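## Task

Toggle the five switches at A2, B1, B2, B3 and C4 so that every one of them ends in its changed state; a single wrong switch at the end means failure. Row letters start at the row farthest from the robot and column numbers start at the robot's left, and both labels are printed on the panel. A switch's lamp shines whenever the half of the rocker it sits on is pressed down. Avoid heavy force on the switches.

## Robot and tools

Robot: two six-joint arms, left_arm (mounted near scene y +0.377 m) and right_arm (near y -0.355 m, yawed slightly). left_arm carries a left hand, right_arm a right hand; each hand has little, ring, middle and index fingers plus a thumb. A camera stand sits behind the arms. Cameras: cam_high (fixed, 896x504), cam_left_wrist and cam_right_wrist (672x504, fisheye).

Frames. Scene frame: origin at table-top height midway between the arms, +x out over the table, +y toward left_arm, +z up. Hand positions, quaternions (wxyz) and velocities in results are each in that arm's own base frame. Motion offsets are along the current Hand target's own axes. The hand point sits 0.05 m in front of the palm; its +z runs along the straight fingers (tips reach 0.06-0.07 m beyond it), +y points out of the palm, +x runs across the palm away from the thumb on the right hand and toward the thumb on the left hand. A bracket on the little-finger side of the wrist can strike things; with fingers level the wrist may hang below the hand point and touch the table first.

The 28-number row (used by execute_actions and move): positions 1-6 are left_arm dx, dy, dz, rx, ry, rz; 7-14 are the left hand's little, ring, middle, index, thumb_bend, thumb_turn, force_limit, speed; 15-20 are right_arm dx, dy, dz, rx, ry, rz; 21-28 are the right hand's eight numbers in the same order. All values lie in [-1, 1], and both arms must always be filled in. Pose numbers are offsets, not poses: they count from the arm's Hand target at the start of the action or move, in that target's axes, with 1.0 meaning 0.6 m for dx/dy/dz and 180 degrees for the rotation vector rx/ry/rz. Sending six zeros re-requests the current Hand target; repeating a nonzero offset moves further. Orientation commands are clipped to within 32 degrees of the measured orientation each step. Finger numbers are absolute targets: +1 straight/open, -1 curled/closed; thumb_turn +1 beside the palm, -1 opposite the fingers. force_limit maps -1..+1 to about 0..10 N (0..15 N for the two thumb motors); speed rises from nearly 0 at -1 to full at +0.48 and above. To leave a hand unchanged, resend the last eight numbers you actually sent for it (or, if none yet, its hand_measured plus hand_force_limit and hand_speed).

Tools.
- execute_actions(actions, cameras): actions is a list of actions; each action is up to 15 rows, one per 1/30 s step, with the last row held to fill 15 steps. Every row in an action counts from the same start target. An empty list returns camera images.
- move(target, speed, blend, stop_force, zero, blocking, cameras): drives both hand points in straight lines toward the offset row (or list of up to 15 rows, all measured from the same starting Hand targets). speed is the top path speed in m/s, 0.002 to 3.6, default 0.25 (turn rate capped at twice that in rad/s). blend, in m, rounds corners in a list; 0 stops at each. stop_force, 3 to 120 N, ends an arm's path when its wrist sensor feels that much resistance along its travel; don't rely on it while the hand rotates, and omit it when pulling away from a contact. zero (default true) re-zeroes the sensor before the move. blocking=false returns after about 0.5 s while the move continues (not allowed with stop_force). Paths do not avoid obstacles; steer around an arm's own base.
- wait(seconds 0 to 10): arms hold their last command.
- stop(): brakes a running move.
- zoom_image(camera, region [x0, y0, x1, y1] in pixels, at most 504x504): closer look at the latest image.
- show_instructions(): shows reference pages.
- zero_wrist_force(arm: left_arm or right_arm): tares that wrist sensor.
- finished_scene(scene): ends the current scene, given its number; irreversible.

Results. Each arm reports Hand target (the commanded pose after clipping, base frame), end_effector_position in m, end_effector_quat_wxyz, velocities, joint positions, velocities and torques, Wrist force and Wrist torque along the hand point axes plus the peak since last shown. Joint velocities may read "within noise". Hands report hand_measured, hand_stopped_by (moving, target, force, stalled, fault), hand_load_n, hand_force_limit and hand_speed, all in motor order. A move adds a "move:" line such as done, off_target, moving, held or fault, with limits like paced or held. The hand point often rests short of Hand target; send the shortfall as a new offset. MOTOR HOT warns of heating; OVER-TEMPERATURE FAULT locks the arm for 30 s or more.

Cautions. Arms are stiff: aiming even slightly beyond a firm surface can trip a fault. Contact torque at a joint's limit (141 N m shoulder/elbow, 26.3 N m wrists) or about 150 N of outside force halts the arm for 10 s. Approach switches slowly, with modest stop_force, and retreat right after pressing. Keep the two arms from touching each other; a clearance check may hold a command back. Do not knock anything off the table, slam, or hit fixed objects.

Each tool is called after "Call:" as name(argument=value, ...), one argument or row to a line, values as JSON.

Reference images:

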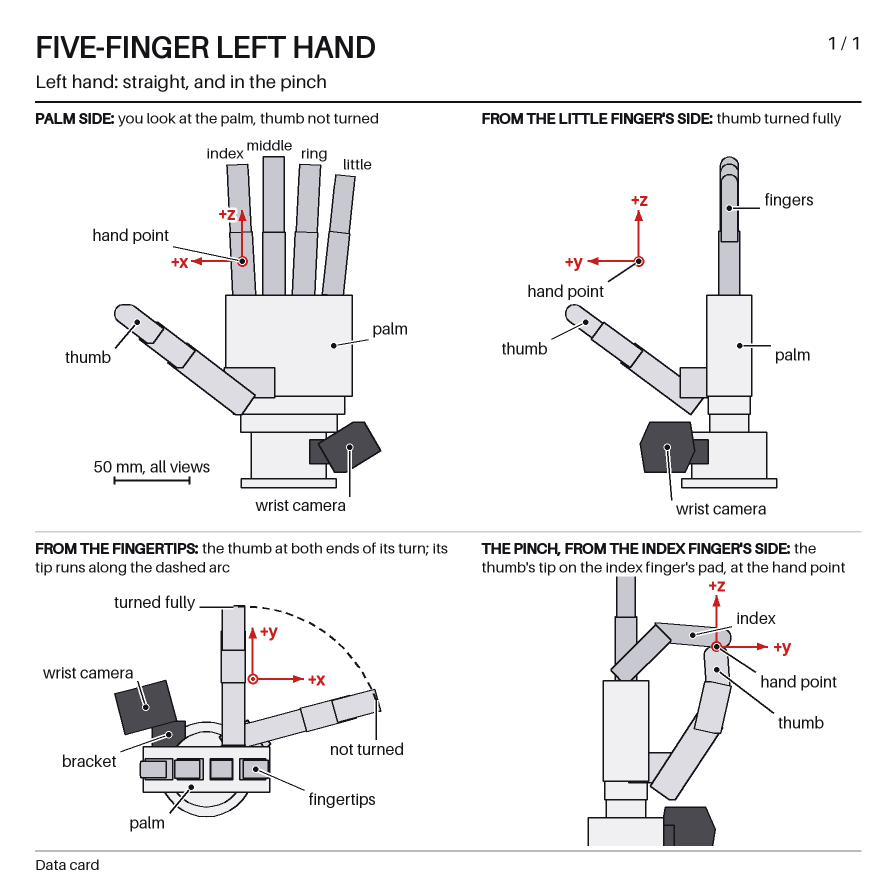

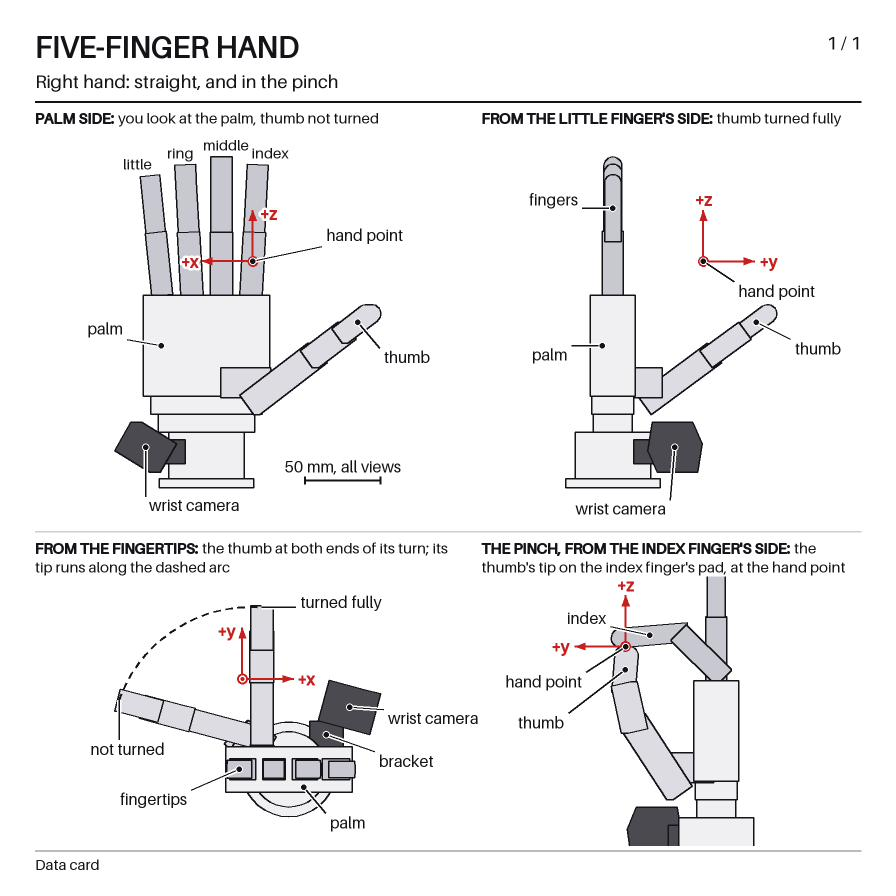

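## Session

Call:
execute_actions(
  actions=[],
)

Call:
zoom_image(
  camera="cam_high",
  region=[170, 0, 674, 290],
)

Scene clock: 0.00 s.
left_arm: end_effector_position=(+0.3219, -0.1970, +0.2566) hand_measured=(+1.000, +1.000, +1.000, +1.000, +1.000, +1.000) hand_load_n=(+0.0, +0.0, +0.0, +0.0, +0.0, +0.0) hand_stopped_by=(target, target, target, target, target, target) hand_force_limit=0.00 hand_speed=-0.80 end_effector_quat_wxyz=(-0.243, +0.817, +0.519, -0.066) | right_arm: end_effector_position=(+0.3871, +0.2037, +0.1781) hand_measured=(+1.000, +1.000, +1.000, +1.000, +1.000, +1.000) hand_load_n=(+0.0, +0.0, +0.0, +0.0, +0.0, +0.0) hand_stopped_by=(target, target, target, target, target, target) hand_force_limit=0.00 hand_speed=-0.80 end_effector_quat_wxyz=(-0.221, -0.551, +0.788, +0.166)
Joint positions: left_arm=[2.755 -1.913 -1.514 1.374 -1.741 0.012] | right_arm=[0.03 -0.821 1.244 1.705 1.538 -2.771]
Joint velocities: within noise
Joint torques (N m): no reading
Wrist force (N): no reading
Wrist torque (N m): no reading
Wrist force, peak (N): no reading
Hand target: left_arm +0.3219, -0.1970, +0.2566; -0.243, +0.817, +0.519, -0.066 | right_arm +0.3871, +0.2037, +0.1781; -0.221, -0.551, +0.788, +0.166

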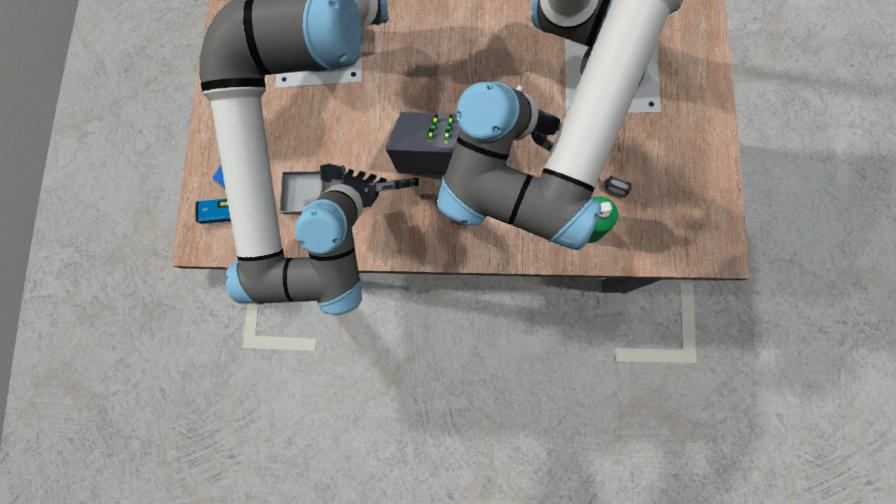

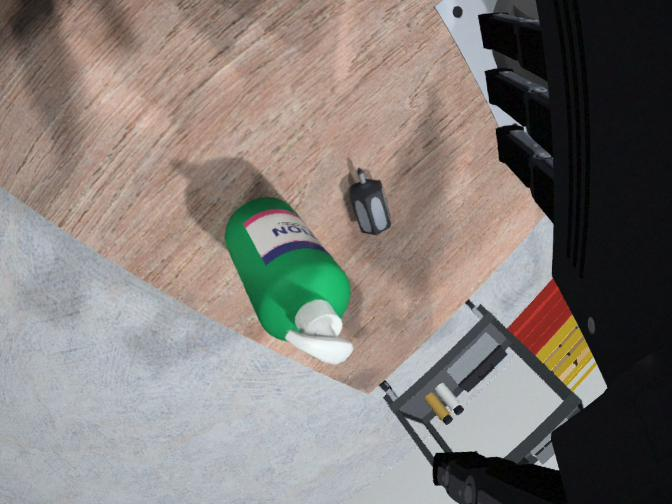

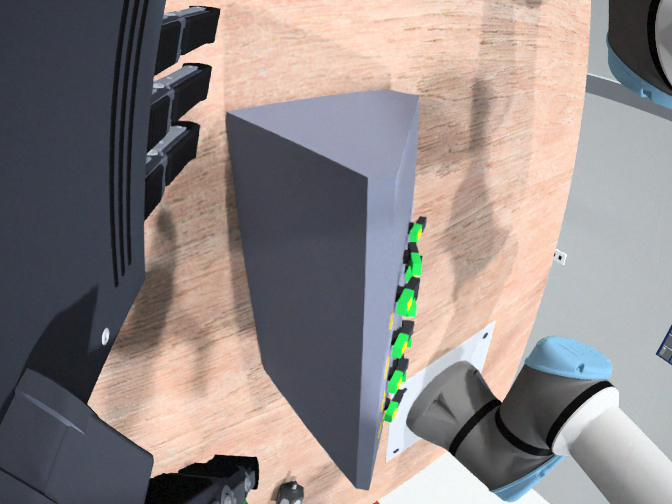

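Scaled by 1.000.

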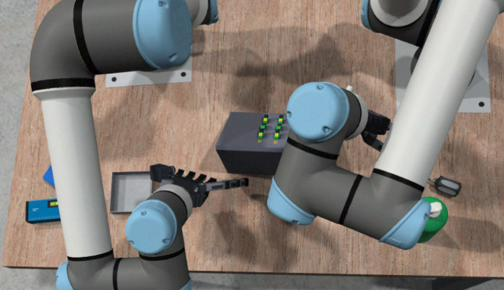

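Call:
zoom_image(
  camera="cam_high",
  region=[380, 100, 470, 190],
)

Scaled by 5.600 from the camera's 896x504 image, which has a finer 1280x720 frame.

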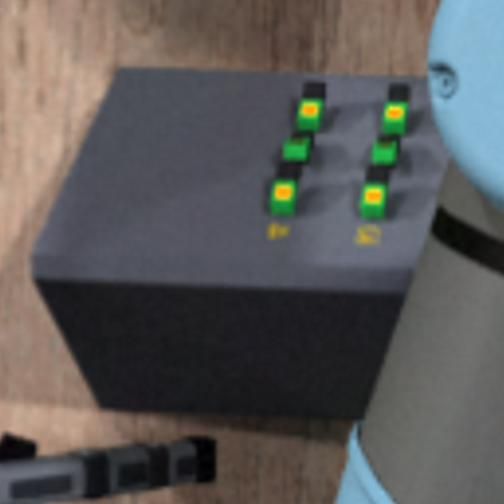

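Call:
move(
  target=[
    [0.0361,-0.1164,-0.2185,0,0,0,1,1,1,1,1,1,0,-0.8,0.055,0.1683,-0.283,0,0,0,-1,-1,-1,1,1,1,0,0],
    [0.4468,-0.2768,-0.0652,0,0,0,1,1,1,1,1,1,0,-0.8,0.055,0.1683,-0.283,0,0,0,-1,-1,-1,1,1,1,0,0],
  ],
  speed=0.3,
  blend=0.04,
  cameras=["cam_high"],
)

Scene clock: 72.63 s.
left_arm: end_effector_position=(+0.3222, +0.0829, +0.4069) hand_measured=(+1.000, +1.000, +1.000, +1.000, +1.000, +1.000) hand_load_n=(+0.0, +0.0, +0.0, +0.0, +0.0, +0.0) hand_stopped_by=(target, target, target, target, target, target) hand_force_limit=0.00 hand_speed=-0.80 end_effector_quat_wxyz=(-0.243, +0.817, +0.519, -0.066) | right_arm: end_effector_position=(+0.3872, +0.2039, +0.3784) hand_measured=(-1.000, -1.000, -1.000, +1.000, +1.000, +1.000) hand_load_n=(+0.5, +0.0, +0.0, +0.0, +0.0, +0.0) hand_stopped_by=(target, target, target, target, target, target) hand_force_limit=0.00 hand_speed=0.00 end_effector_quat_wxyz=(-0.221, -0.551, +0.788, +0.166)
Joint positions: left_arm=[3.516 -1.64 -1.403 1.232 -2.024 0.759] | right_arm=[0.03 -0.926 0.901 2.155 1.537 -2.77]
Joint torques (N m): left_arm=[11.39 12.65 29.6 -0.31 1.26 1.95] | right_arm=[12.54 -28.75 -28.67 5.07 2.06 0.92]
Wrist force (N): left_arm=[0.0 0.0 0.2] | right_arm=[0.2 -0.2 -0.3]
Wrist torque (N m): left_arm=[0.02 0.02 -0.15] | right_arm=[-0.04 -0.03 -0.05]
Wrist force, peak (N): left_arm=[1.0 -0.5 0.7] | right_arm=[-0.3 -0.6 1.2]
Hand target: left_arm +0.3222, +0.0830, +0.4069; -0.243, +0.817, +0.519, -0.066 | right_arm +0.3872, +0.2039, +0.3784; -0.221, -0.551, +0.788, +0.166
Off the commanded pose: left_arm 0.000 m, 0 deg | right_arm 0.000 m, 0 deg.
move: done
Images, in order (width x height): cam_high 896x504.

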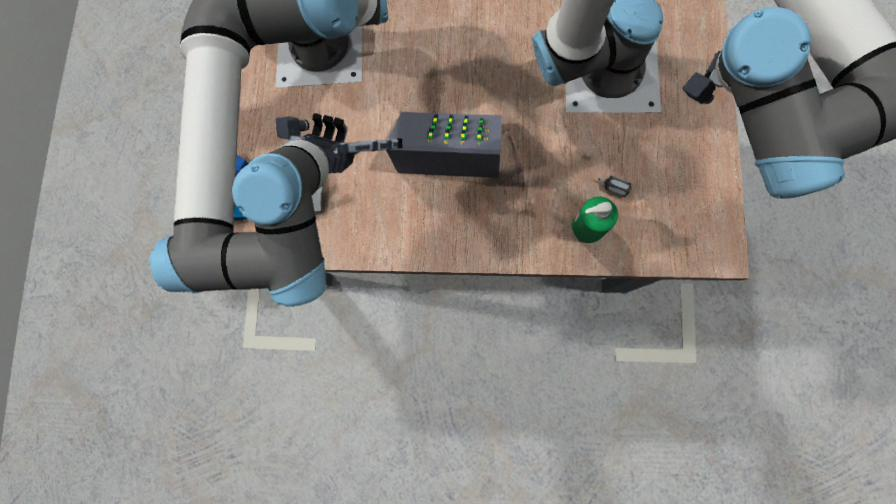

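Call:
move(
  target=[
    [0,0,0,0,0,0,1,1,1,1,1,1,0,-0.8,0.0263,0.3240,0.2927,-0.0366,-0.2111,0.8843,-1,-1,-1,1,1,1,0,0],
  ],
  speed=0.6,
  cameras=["cam_high","cam_right_wrist"],
)

Call:
zoom_image(
  camera="cam_high",
  region=[420, 100, 510, 190],
)

Call:
zoom_image(
  camera="cam_right_wrist",
  region=[430, 0, 672, 270],
)

Scene clock: 83.10 s.
left_arm: end_effector_position=(+0.3222, +0.0830, +0.4069) hand_measured=(+1.000, +1.000, +1.000, +1.000, +1.000, +1.000) hand_load_n=(+0.0, +0.0, +0.0, +0.0, +0.0, +0.0) hand_stopped_by=(target, target, target, target, target, target) hand_force_limit=0.00 hand_speed=-0.80 end_effector_quat_wxyz=(-0.243, +0.817, +0.519, -0.066) | right_arm: end_effector_position=(+0.1350, +0.2580, +0.3301) hand_measured=(-1.000, -1.000, -1.000, +1.000, +1.000, +1.000) hand_load_n=(+0.0, +0.0, +0.0, +0.0, +0.0, +0.0) hand_stopped_by=(target, target, target, target, target, target) hand_force_limit=0.00 hand_speed=0.00 end_effector_quat_wxyz=(-0.031, +0.727, +0.685, -0.031)
Joint positions: left_arm=[3.517 -1.64 -1.403 1.232 -2.024 0.759] | right_arm=[0.796 -1.606 1.628 1.609 1.505 0.853]
Joint torques (N m): left_arm=[9.6 16.91 29.31 -0.35 1.21 1.97] | right_arm=[11.42 -3.55 -30.47 4.76 2.17 0.96]
Wrist force (N): left_arm=[-0.1 0.0 0.3] | right_arm=[0.6 0.7 0.4]
Wrist torque (N m): left_arm=[0.01 0.04 -0.15] | right_arm=[-0.09 -0.12 0.11]
Wrist force, peak (N): left_arm=[0.0 0.2 0.4] | right_arm=[0.9 0.3 0.7]
Hand target: left_arm +0.3222, +0.0830, +0.4069; -0.243, +0.817, +0.519, -0.066 | right_arm +0.1349, +0.2580, +0.3301; -0.031, +0.727, +0.685, -0.031
Off the commanded pose: left_arm 0.000 m, 0 deg | right_arm 0.000 m, 0 deg.
move: done
Images, in order (width x height): cam_high 896x504, cam_right_wrist 672x504.

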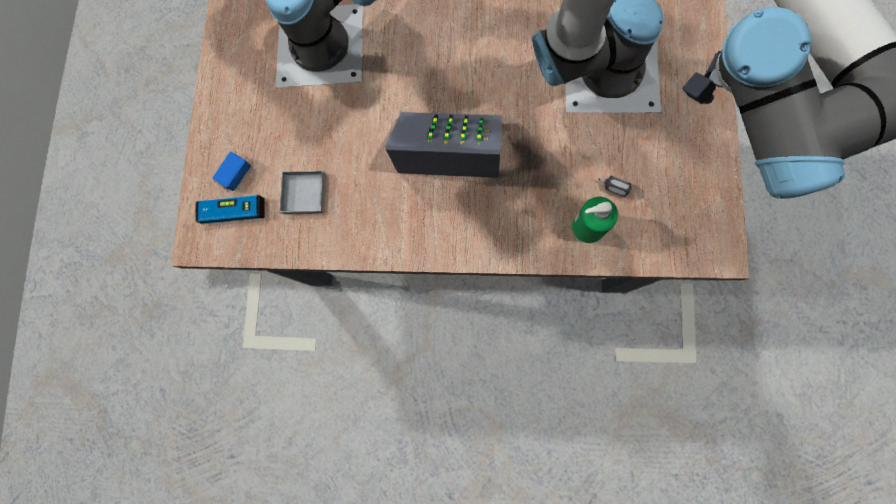

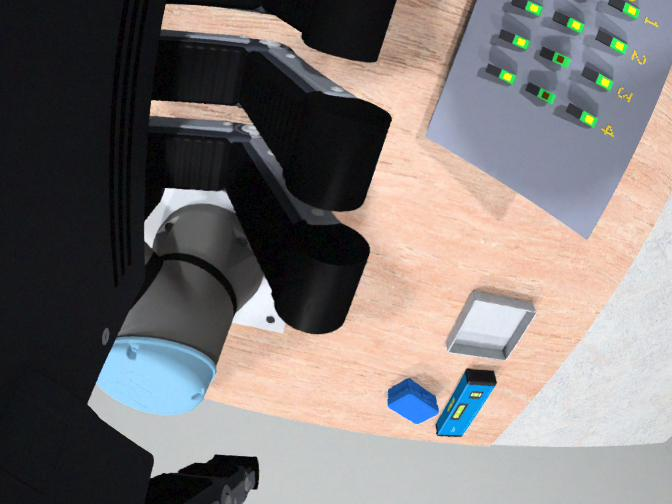

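Scaled by 5.600 from the camera's 896x504 image, which has a finer 1280x720 frame.

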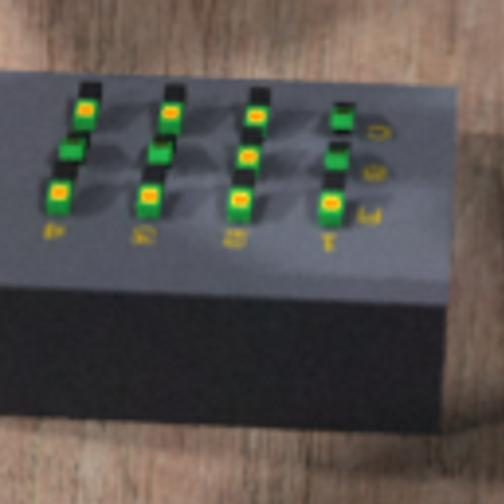

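Scaled by 1.867 from the camera's 672x504 image, which has a finer 960x720 frame.

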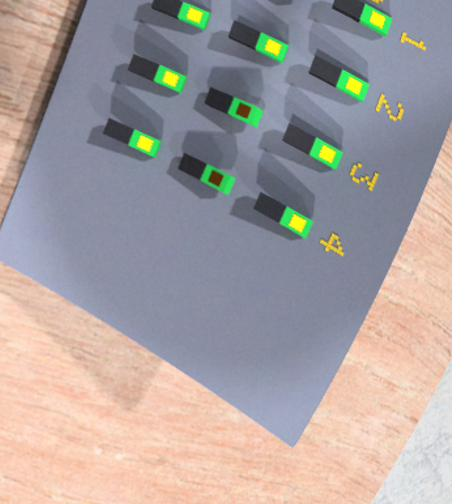

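Call:
move(
  target=[
    [0,0,0,0,0,0,1,1,1,1,1,1,0,-0.8,0.0063,0.2100,0.2477,-0.25,-0.0041,0.0130,-1,-1,-1,1,1,1,0,0],
  ],
  speed=0.2,
  cameras=["cam_high","cam_right_wrist"],
)

Call:
zoom_image(
  camera="cam_high",
  region=[380, 90, 460, 170],
)

Scene clock: 214.70 s.
left_arm: end_effector_position=(+0.3222, +0.0830, +0.4069) hand_measured=(+1.000, +1.000, +1.000, +1.000, +1.000, +1.000) hand_load_n=(+0.0, +0.0, +0.0, +0.0, +0.0, +0.0) hand_stopped_by=(target, target, target, target, target, target) hand_force_limit=0.00 hand_speed=-0.80 end_effector_quat_wxyz=(-0.243, +0.817, +0.519, -0.066) | right_arm: end_effector_position=(+0.2472, +0.2547, +0.1710) hand_measured=(-1.000, -1.000, -1.000, +1.000, +1.000, +1.000) hand_load_n=(+0.0, +0.0, +0.0, +0.0, +0.0, +0.0) hand_stopped_by=(target, target, target, target, target, target) hand_force_limit=0.00 hand_speed=0.00 end_effector_quat_wxyz=(+0.254, +0.697, +0.630, +0.228)
Joint positions: left_arm=[3.517 -1.64 -1.403 1.232 -2.024 0.759] | right_arm=[0.981 -1.451 2.059 0.591 2.174 0.965]
Joint torques (N m): left_arm=[9.38 24.5 29.2 -0.48 1.3 1.87] | right_arm=[12.61 -8.07 -1.43 -0.75 3.2 -1.62]
Wrist force (N): left_arm=[-0.2 -0.2 0.3] | right_arm=[0.1 0.0 0.2]
Wrist torque (N m): left_arm=[-0.02 0.05 -0.15] | right_arm=[0.03 0.00 0.07]
Wrist force, peak (N): left_arm=[-0.2 0.3 0.3] | right_arm=[0.8 0.9 0.6]
Hand target: left_arm +0.3222, +0.0830, +0.4069; -0.243, +0.817, +0.519, -0.066 | right_arm +0.2473, +0.2547, +0.1709; +0.254, +0.697, +0.630, +0.228
Off the commanded pose: left_arm 0.000 m, 0 deg | right_arm 0.000 m, 0 deg.
move: done
Images, in order (width x height): cam_high 896x504, cam_right_wrist 672x504.

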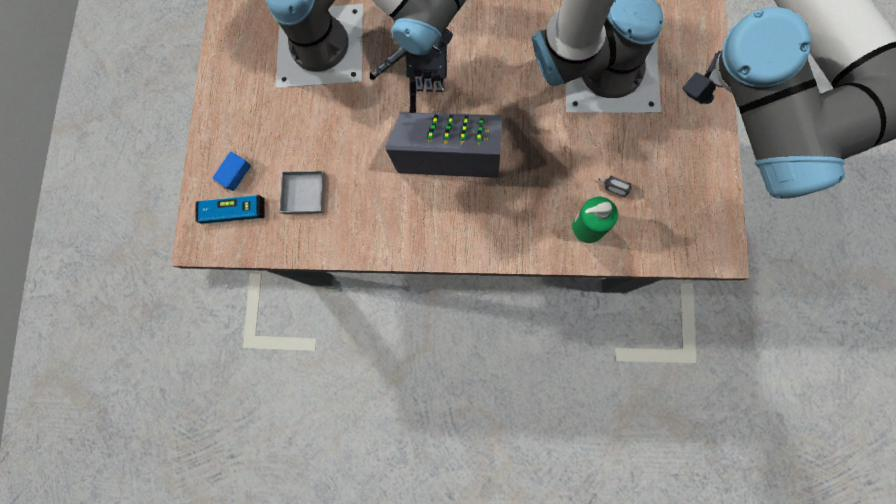

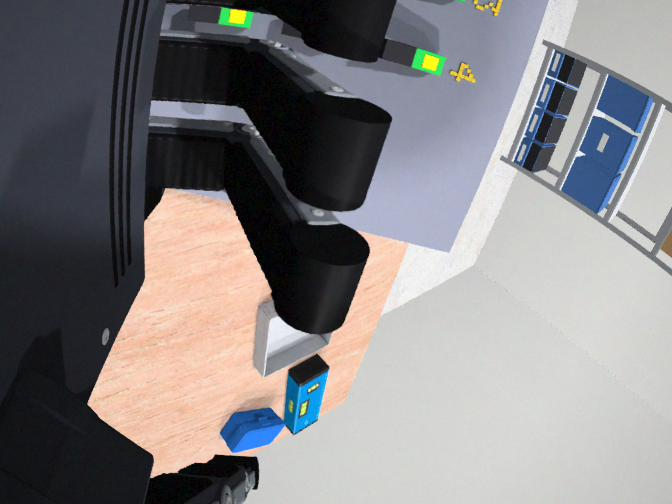

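Scaled by 6.300 from the camera's 896x504 image, which has a finer 1280x720 frame.

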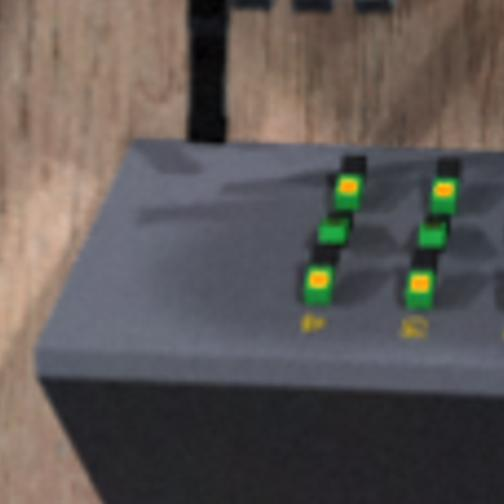

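Call:
move(
  target=[
    [0,0,0,0,0,0,1,1,1,1,1,1,0,-0.8,0,0,0.1,0,0,0,-1,-1,-1,1,1,1,0,0],
  ],
  speed=0.009,
  stop_force=4,
  cameras=["cam_high","cam_right_wrist"],
)

Call:
zoom_image(
  camera="cam_high",
  region=[380, 90, 460, 170],
)

Scene clock: 230.63 s.
left_arm: end_effector_position=(+0.3222, +0.0830, +0.4069) hand_measured=(+1.000, +1.000, +1.000, +1.000, +1.000, +1.000) hand_load_n=(+0.0, +0.0, +0.0, +0.0, +0.0, +0.0) hand_stopped_by=(target, target, target, target, target, target) hand_force_limit=0.00 hand_speed=-0.80 end_effector_quat_wxyz=(-0.243, +0.817, +0.519, -0.066) | right_arm: end_effector_position=(+0.2597, +0.2534, +0.1560) hand_measured=(-1.000, -1.000, -1.000, +1.000, +1.000, +1.000) hand_load_n=(+0.0, +0.0, +0.0, +0.0, +0.5, +0.0) hand_stopped_by=(target, target, target, target, target, target) hand_force_limit=0.00 hand_speed=0.00 end_effector_quat_wxyz=(+0.254, +0.697, +0.630, +0.228)
Joint positions: left_arm=[3.517 -1.64 -1.403 1.232 -2.024 0.759] | right_arm=[0.942 -1.431 2.076 0.529 2.16 0.921]
Joint torques (N m): left_arm=[9.06 31.33 28.81 -0.39 1.16 1.79] | right_arm=[13.09 -33.27 -26.08 3.48 2.74 1.26]
Wrist force (N): left_arm=[-0.2 -0.1 0.2] | right_arm=[0.4 0.0 -5.3]
Wrist torque (N m): left_arm=[-0.01 0.04 -0.15] | right_arm=[0.31 0.09 0.02]
Wrist force, peak (N): left_arm=[-0.1 0.1 0.4] | right_arm=[0.8 0.0 -11.9]
Hand target: left_arm +0.3222, +0.0830, +0.4069; -0.243, +0.817, +0.519, -0.066 | right_arm +0.2597, +0.2534, +0.1560; +0.254, +0.697, +0.630, +0.228 (not the last commanded pose)
Off the commanded pose: left_arm 0.000 m, 0 deg | right_arm 0.041 m, 0 deg.
move: contact (right_arm)
Images, in order (width x height): cam_high 896x504, cam_right_wrist 672x504.

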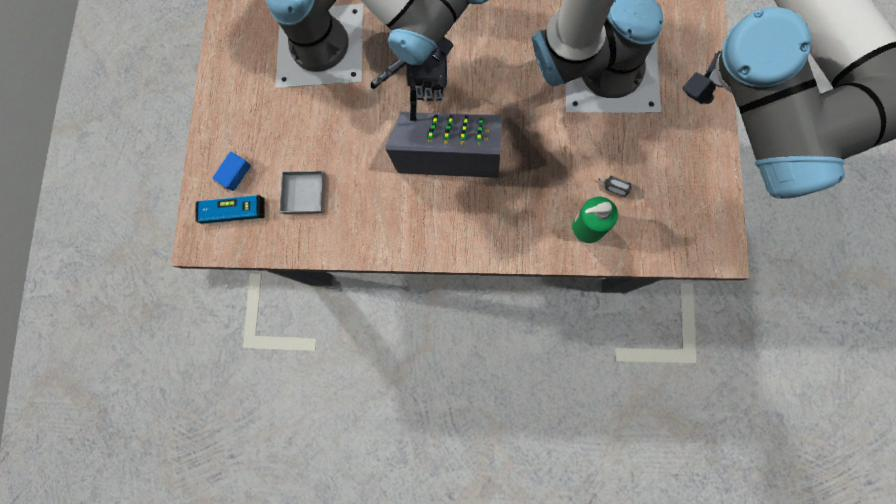

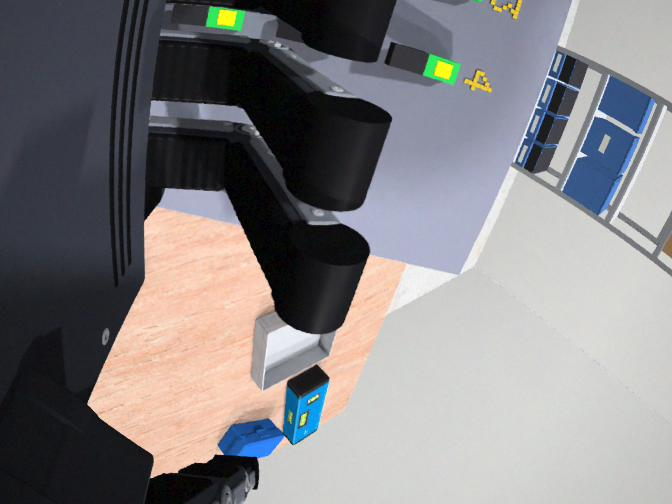

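Scaled by 6.300 from the camera's 896x504 image, which has a finer 1280x720 frame.

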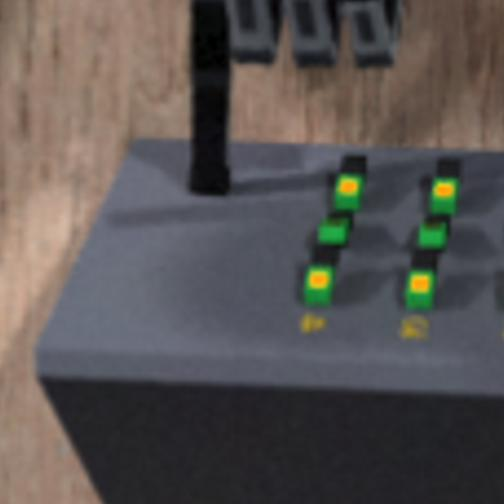

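Call:
move(
  target=[
    [0,0,0,0,0,0,1,1,1,1,1,1,0,-0.8,0,0,-0.0467,0,0,0,-1,-1,-1,1,1,1,0,0],
    [0,0,0,0,0,0,1,1,1,1,1,1,0,-0.8,0.0853,-0.0185,-0.0484,0,0,0,-1,-1,-1,1,1,1,0,0],
    [0,0,0,0,0,0,1,1,1,1,1,1,0,-0.8,0.0853,-0.0177,-0.0250,0,0,0,-1,-1,-1,1,1,1,0,0],
  ],
  speed=0.08,
  blend=0.005,
  cameras=["cam_high"],
)

Call:
zoom_image(
  camera="cam_high",
  region=[410, 100, 470, 160],
)

Call:
move(
  target=[
    [0,0,0,0,0,0,1,1,1,1,1,1,0,-0.8,0,0,0.0233,0,0,0,-1,-1,-1,1,1,1,0,0],
  ],
  speed=0.005,
  stop_force=9,
  cameras=["cam_high"],
)

Call:
zoom_image(
  camera="cam_high",
  region=[410, 100, 470, 160],
)

Scene clock: 312.77 s.
left_arm: end_effector_position=(+0.3222, +0.0830, +0.4069) hand_measured=(+1.000, +1.000, +1.000, +1.000, +1.000, +1.000) hand_load_n=(+0.0, +0.0, +0.0, +0.0, +0.0, +0.0) hand_stopped_by=(target, target, target, target, target, target) hand_force_limit=0.00 hand_speed=-0.80 end_effector_quat_wxyz=(-0.243, +0.817, +0.519, -0.066) | right_arm: end_effector_position=(+0.2471, +0.3061, +0.1606) hand_measured=(-1.000, -1.000, -1.000, +1.000, +1.000, +1.000) hand_load_n=(+0.0, +0.0, +0.0, +0.0, +0.0, +0.0) hand_stopped_by=(target, target, target, target, target, target) hand_force_limit=0.00 hand_speed=0.00 end_effector_quat_wxyz=(+0.254, +0.697, +0.630, +0.228)
Joint positions: left_arm=[3.517 -1.64 -1.403 1.232 -2.024 0.759] | right_arm=[1.069 -1.306 1.927 0.636 2.204 1.065]
Joint torques (N m): left_arm=[9.35 31.35 28.78 -0.53 1.21 1.66] | right_arm=[-13.28 -11.94 -26.05 -0.84 -1 -1.64]
Wrist force (N): left_arm=[-0.2 0.1 0.2] | right_arm=[0.1 -0.3 0.4]
Wrist torque (N m): left_arm=[0.03 0.05 -0.16] | right_arm=[-0.04 0.00 0.03]
Wrist force, peak (N): left_arm=[-0.2 0.1 0.6] | right_arm=[0.7 -0.2 -5.5]
Hand target: left_arm +0.3222, +0.0830, +0.4069; -0.243, +0.817, +0.519, -0.066 | right_arm +0.2472, +0.3061, +0.1605; +0.254, +0.697, +0.630, +0.228
Off the commanded pose: left_arm 0.000 m, 0 deg | right_arm 0.000 m, 0 deg.
move: done
Images, in order (width x height): cam_high 896x504.

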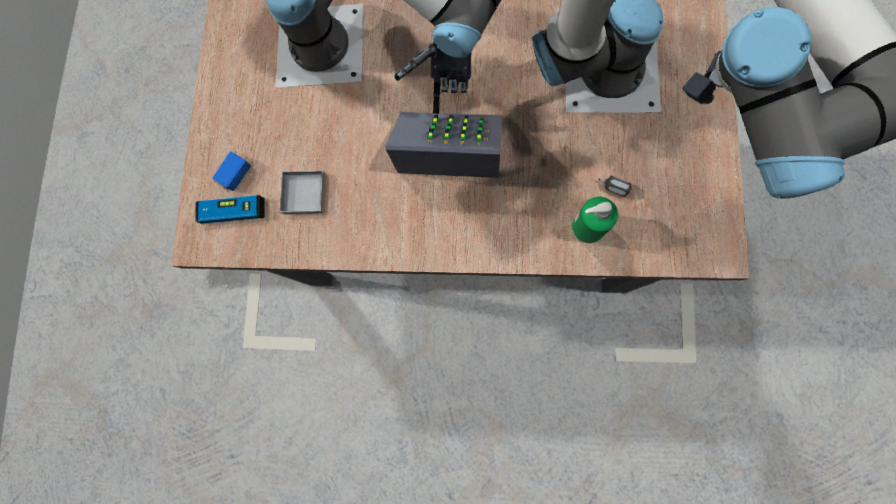

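Scaled by 8.400 from the camera's 896x504 image, which has a finer 1280x720 frame.

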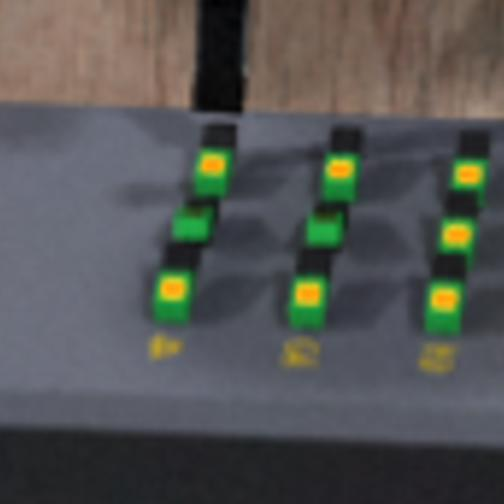

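Scene clock: 316.00 s.
left_arm: end_effector_position=(+0.3222, +0.0830, +0.4069) hand_measured=(+1.000, +1.000, +1.000, +1.000, +1.000, +1.000) hand_load_n=(+0.0, +0.0, +0.0, +0.0, +0.0, +0.0) hand_stopped_by=(target, target, target, target, target, target) hand_force_limit=0.00 hand_speed=-0.80 end_effector_quat_wxyz=(-0.243, +0.817, +0.519, -0.066) | right_arm: end_effector_position=(+0.2526, +0.3056, +0.1540) hand_measured=(-1.000, -1.000, -1.000, +1.000, +1.000, +1.000) hand_load_n=(+0.0, +0.0, +0.0, -0.5, +0.0, +0.0) hand_stopped_by=(target, target, target, target, target, target) hand_force_limit=0.00 hand_speed=0.00 end_effector_quat_wxyz=(+0.254, +0.697, +0.630, +0.228)
Joint positions: left_arm=[3.517 -1.64 -1.403 1.232 -2.024 0.759] | right_arm=[1.053 -1.298 1.934 0.611 2.199 1.048]
Joint torques (N m): left_arm=[8.83 31.42 28.83 -0.55 1.31 1.65] | right_arm=[11.03 -36.92 -24.47 3.05 2.73 1.02]
Wrist force (N): left_arm=[0.0 -0.1 0.1] | right_arm=[0.8 0.0 -10.0]
Wrist torque (N m): left_arm=[0.00 0.01 -0.14] | right_arm=[0.59 0.02 0.06]
Wrist force, peak (N): left_arm=[-0.2 0.1 0.4] | right_arm=[0.5 -0.1 -13.4]
Hand target: left_arm +0.3222, +0.0830, +0.4069; -0.243, +0.817, +0.519, -0.066 | right_arm +0.2526, +0.3056, +0.1540; +0.254, +0.697, +0.630, +0.228 (not the last commanded pose)
Off the commanded pose: left_arm 0.000 m, 0 deg | right_arm 0.006 m, 0 deg.
move: contact (right_arm)
Images, in order (width x height): cam_high 896x504.

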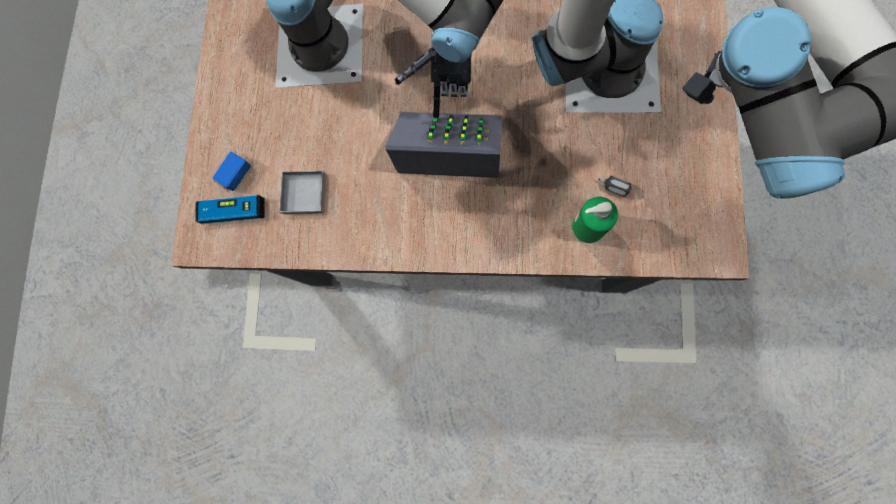

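Scaled by 8.400 from the camera's 896x504 image, which has a finer 1280x720 frame.

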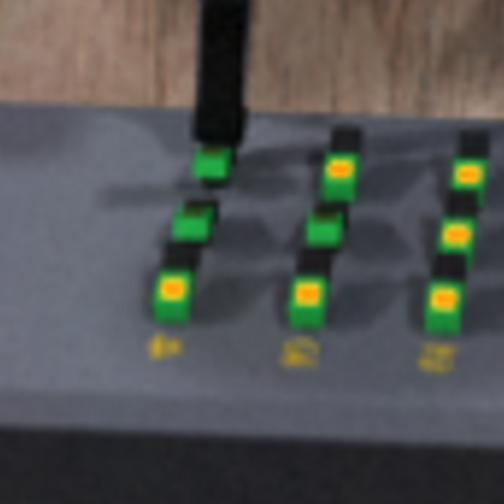

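Call:
move(
  target=[
    [0,0,0,0,0,0,1,1,1,1,1,1,0,-0.8,0,0,-0.0417,0,0,0,-1,-1,-1,1,1,1,0,0],
    [0,0,0,0,0,0,1,1,1,1,1,1,0,-0.8,0.0565,0.0890,-0.0445,0,0,0,-1,-1,-1,1,1,1,0,0],
    [0,0,0,0,0,0,1,1,1,1,1,1,0,-0.8,0.0567,0.0902,-0.0178,0,0,0,-1,-1,-1,1,1,1,0,0],
  ],
  speed=0.08,
  blend=0.005,
)

Call:
move(
  target=[
    [0,0,0,0,0,0,1,1,1,1,1,1,0,-0.8,0,0,0.0233,0,0,0,-1,-1,-1,1,1,1,0,0],
  ],
  speed=0.005,
  stop_force=9,
  cameras=["cam_high"],
)

Call:
zoom_image(
  camera="cam_high",
  region=[410, 100, 470, 160],
)

Call:
move(
  target=[
    [0,0,0,0,0,0,1,1,1,1,1,1,0,-0.8,0,0,-0.0417,0,0,0,-1,-1,-1,1,1,1,0,0],
    [0,0,0,0,0,0,1,1,1,1,1,1,0,-0.8,0.0570,-0.0263,-0.0392,0,0,0,-1,-1,-1,1,1,1,0,0],
    [0,0,0,0,0,0,1,1,1,1,1,1,0,-0.8,0.0569,-0.0255,-0.0125,0,0,0,-1,-1,-1,1,1,1,0,0],
  ],
  speed=0.08,
  blend=0.005,
  cameras=["cam_high"],
)

Call:
zoom_image(
  camera="cam_high",
  region=[420, 100, 500, 160],
)

Call:
move(
  target=[
    [0,0,0,0,0,0,1,1,1,1,1,1,0,-0.8,0,0,0.0233,0,0,0,-1,-1,-1,1,1,1,0,0],
  ],
  speed=0.005,
  stop_force=9,
  cameras=["cam_high"],
)

Call:
zoom_image(
  camera="cam_high",
  region=[420, 100, 500, 160],
)

Scene clock: 350.47 s.
left_arm: end_effector_position=(+0.3222, +0.0830, +0.4069) hand_measured=(+1.000, +1.000, +1.000, +1.000, +1.000, +1.000) hand_load_n=(+0.0, +0.0, +0.0, +0.0, +0.0, +0.0) hand_stopped_by=(target, target, target, target, target, target) hand_force_limit=0.00 hand_speed=-0.80 end_effector_quat_wxyz=(-0.243, +0.817, +0.519, -0.066) | right_arm: end_effector_position=(+0.2904, +0.3360, +0.1970) hand_measured=(-1.000, -1.000, -1.000, +1.000, +1.000, +1.000) hand_load_n=(-0.5, +0.0, +0.0, +0.0, +0.0, +0.0) hand_stopped_by=(target, target, target, target, target, target) hand_force_limit=0.00 hand_speed=0.00 end_effector_quat_wxyz=(+0.254, +0.697, +0.630, +0.228)
Joint positions: left_arm=[3.517 -1.64 -1.403 1.232 -2.024 0.759] | right_arm=[1.006 -1.279 1.769 0.725 2.184 0.993]
Joint torques (N m): left_arm=[9.68 31.66 28.16 -0.51 1.13 1.59] | right_arm=[-13.3 -14.23 -22.41 -0.82 -1.05 -1.44]
Wrist force (N): left_arm=[-0.1 0.3 0.2] | right_arm=[0.2 -0.6 0.2]
Wrist torque (N m): left_arm=[0.05 0.04 -0.16] | right_arm=[-0.05 0.00 0.12]
Wrist force, peak (N): left_arm=[-0.2 0.0 0.4] | right_arm=[0.6 0.2 -10.2]
Hand target: left_arm +0.3222, +0.0830, +0.4069; -0.243, +0.817, +0.519, -0.066 | right_arm +0.2905, +0.3360, +0.1969; +0.254, +0.697, +0.630, +0.228
Off the commanded pose: left_arm 0.000 m, 0 deg | right_arm 0.000 m, 0 deg.
move: done

Scene clock: 353.10 s.
left_arm: end_effector_position=(+0.3222, +0.0830, +0.4069) hand_measured=(+1.000, +1.000, +1.000, +1.000, +1.000, +1.000) hand_load_n=(+0.0, +0.0, +0.0, +0.0, +0.0, +0.0) hand_stopped_by=(target, target, target, target, target, target) hand_force_limit=0.00 hand_speed=-0.80 end_effector_quat_wxyz=(-0.243, +0.817, +0.519, -0.066) | right_arm: end_effector_position=(+0.2939, +0.3357, +0.1928) hand_measured=(-1.000, -1.000, -1.000, +1.000, +1.000, +1.000) hand_load_n=(+0.0, +0.0, +0.0, -1.0, +0.0, +0.0) hand_stopped_by=(target, target, target, target, target, target) hand_force_limit=0.00 hand_speed=0.00 end_effector_quat_wxyz=(+0.254, +0.697, +0.630, +0.228)
Joint positions: left_arm=[3.517 -1.64 -1.403 1.232 -2.024 0.759] | right_arm=[0.998 -1.274 1.773 0.71 2.181 0.984]
Joint torques (N m): left_arm=[9.44 32.15 28.41 -0.63 1.22 1.55] | right_arm=[11.64 -39.44 -25.6 3.12 2.66 1.02]
Wrist force (N): left_arm=[-0.2 0.1 0.3] | right_arm=[0.7 0.4 -10.8]
Wrist torque (N m): left_arm=[0.01 0.04 -0.15] | right_arm=[0.61 0.06 0.15]
Wrist force, peak (N): left_arm=[0.0 0.3 0.4] | right_arm=[0.8 0.4 -14.1]
Hand target: left_arm +0.3222, +0.0830, +0.4069; -0.243, +0.817, +0.519, -0.066 | right_arm +0.2939, +0.3357, +0.1928; +0.254, +0.697, +0.630, +0.228 (not the last commanded pose)
Off the commanded pose: left_arm 0.000 m, 0 deg | right_arm 0.009 m, 0 deg.
move: contact (right_arm)
Images, in order (width x height): cam_high 896x504.

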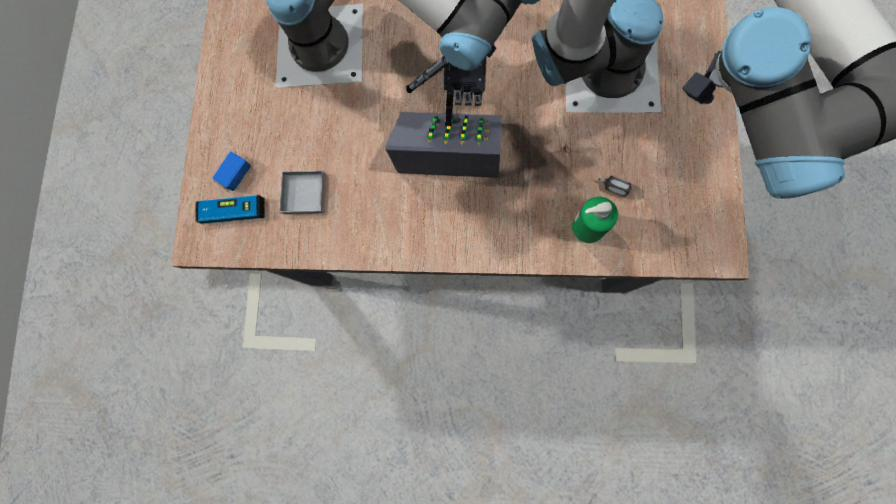

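Scaled by 8.400 from the camera's 896x504 image, which has a finer 1280x720 frame.

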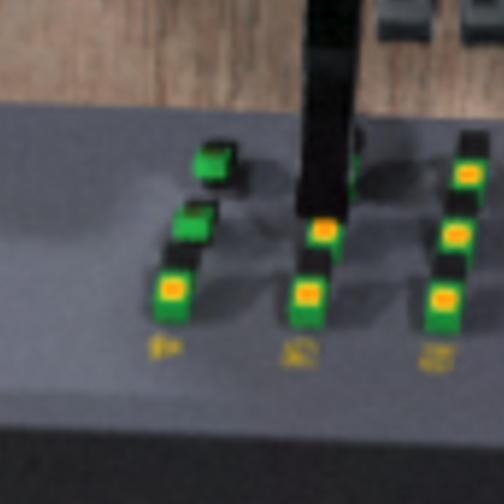

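Scene clock: 354.33 s.
left_arm: end_effector_position=(+0.3222, +0.0830, +0.4069) hand_measured=(+1.000, +1.000, +1.000, +1.000, +1.000, +1.000) hand_load_n=(+0.0, +0.0, +0.5, +0.0, +0.0, +0.0) hand_stopped_by=(target, target, target, target, target, target) hand_force_limit=0.00 hand_speed=-0.80 end_effector_quat_wxyz=(-0.243, +0.817, +0.519, -0.066) | right_arm: end_effector_position=(+0.2736, +0.3579, +0.2050) hand_measured=(-1.000, -1.000, -1.000, +1.000, +1.000, +1.000) hand_load_n=(+0.0, +0.0, +0.0, +0.0, +0.0, +0.5) hand_stopped_by=(target, target, target, target, target, target) hand_force_limit=0.00 hand_speed=0.00 end_effector_quat_wxyz=(+0.254, +0.697, +0.631, +0.228)
Joint positions: left_arm=[3.517 -1.64 -1.403 1.232 -2.024 0.759] | right_arm=[1.073 -1.24 1.705 0.794 2.205 1.069]
Joint torques (N m): left_arm=[9.4 31.7 28.54 -0.74 1.23 1.63] | right_arm=[-12.13 -42.9 -1.15 -0.79 -1.27 -1.44]
Wrist force (N): left_arm=[-0.1 0.1 0.2] | right_arm=[0.4 -0.4 0.4]
Wrist torque (N m): left_arm=[0.02 0.04 -0.15] | right_arm=[-0.08 -0.05 0.06]
Wrist force, peak (N): left_arm=[-0.3 0.0 0.3] | right_arm=[0.5 0.3 -10.5]
Hand target: left_arm +0.3222, +0.0830, +0.4069; -0.243, +0.817, +0.519, -0.066 | right_arm +0.2736, +0.3577, +0.2050; +0.254, +0.697, +0.631, +0.228 (not the last commanded pose)
Off the commanded pose: left_arm 0.000 m, 0 deg | right_arm 0.022 m, 0 deg.
move: held (right_arm; a check stopped the path); path passed 1 of 3 targets; limits=held
pose unreachable (right arm): on one or more control steps of this call, first in action 0 (counted from 0), this arm could not follow its commanded pose, so it was not sent that pose on those steps. It may still have moved: this result reports where it is.
cause: moving toward the commanded pose would bring a part of the arm too close to another arm (a part of this arm just beyond joint 4 (wrist 1) and a part of the left arm just beyond its joint 2 (shoulder lift), at the place that arm is still heading or pushing toward).
Images, in order (width x height): cam_high 896x504.

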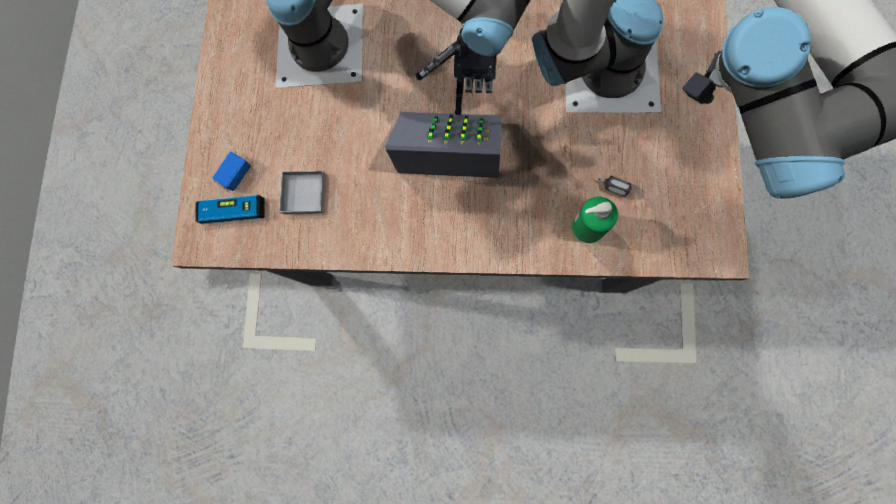

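Scaled by 6.300 from the camera's 896x504 image, which has a finer 1280x720 frame.

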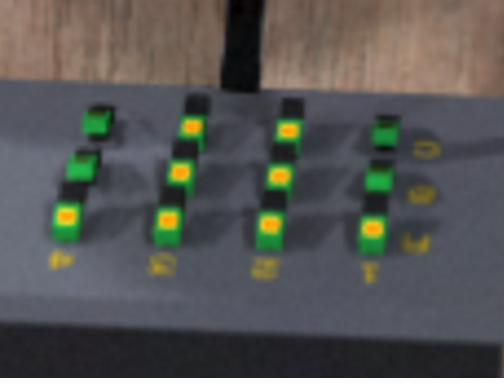

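Scene clock: 358.00 s.
left_arm: end_effector_position=(+0.3222, +0.0830, +0.4069) hand_measured=(+1.000, +1.000, +1.000, +1.000, +1.000, +1.000) hand_load_n=(+0.0, +0.0, +0.0, +0.0, +0.0, +0.0) hand_stopped_by=(target, target, target, target, target, target) hand_force_limit=0.00 hand_speed=-0.80 end_effector_quat_wxyz=(-0.243, +0.817, +0.519, -0.066) | right_arm: end_effector_position=(+0.2825, +0.3568, +0.1943) hand_measured=(-1.000, -1.000, -1.000, +1.000, +1.000, +1.000) hand_load_n=(+0.0, +0.0, +0.0, +0.0, +0.0, +0.0) hand_stopped_by=(target, target, target, target, target, target) hand_force_limit=0.00 hand_speed=0.00 end_effector_quat_wxyz=(+0.254, +0.697, +0.631, +0.228)
Joint positions: left_arm=[3.517 -1.64 -1.403 1.232 -2.024 0.759] | right_arm=[1.052 -1.23 1.717 0.757 2.198 1.044]
Joint torques (N m): left_arm=[9.56 31.97 28.68 -0.75 1.12 1.44] | right_arm=[-14.05 -17.5 -2.67 -0.84 -0.88 -1.53]
Wrist force (N): left_arm=[-0.2 0.1 0.3] | right_arm=[0.2 -0.4 0.2]
Wrist torque (N m): left_arm=[0.01 0.05 -0.15] | right_arm=[-0.06 -0.02 0.08]
Wrist force, peak (N): left_arm=[-0.1 0.4 0.3] | right_arm=[0.5 -0.7 0.3]
Hand target: left_arm +0.3222, +0.0830, +0.4069; -0.243, +0.817, +0.519, -0.066 | right_arm +0.2825, +0.3568, +0.1943; +0.254, +0.697, +0.631, +0.228
Off the commanded pose: left_arm 0.000 m, 0 deg | right_arm 0.000 m, 0 deg.
move: done
Images, in order (width x height): cam_high 896x504.

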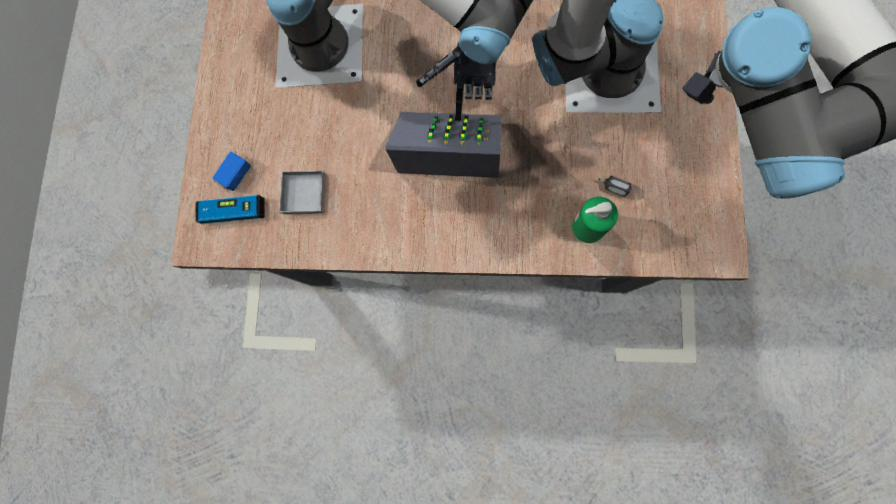

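Scaled by 6.300 from the camera's 896x504 image, which has a finer 1280x720 frame.

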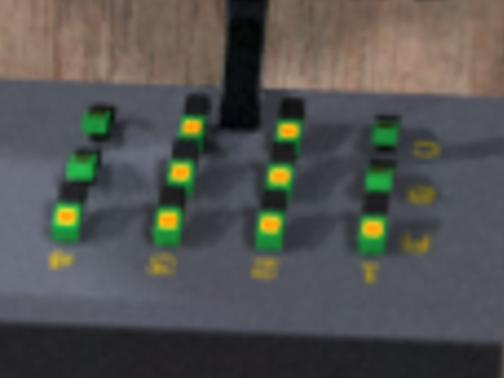

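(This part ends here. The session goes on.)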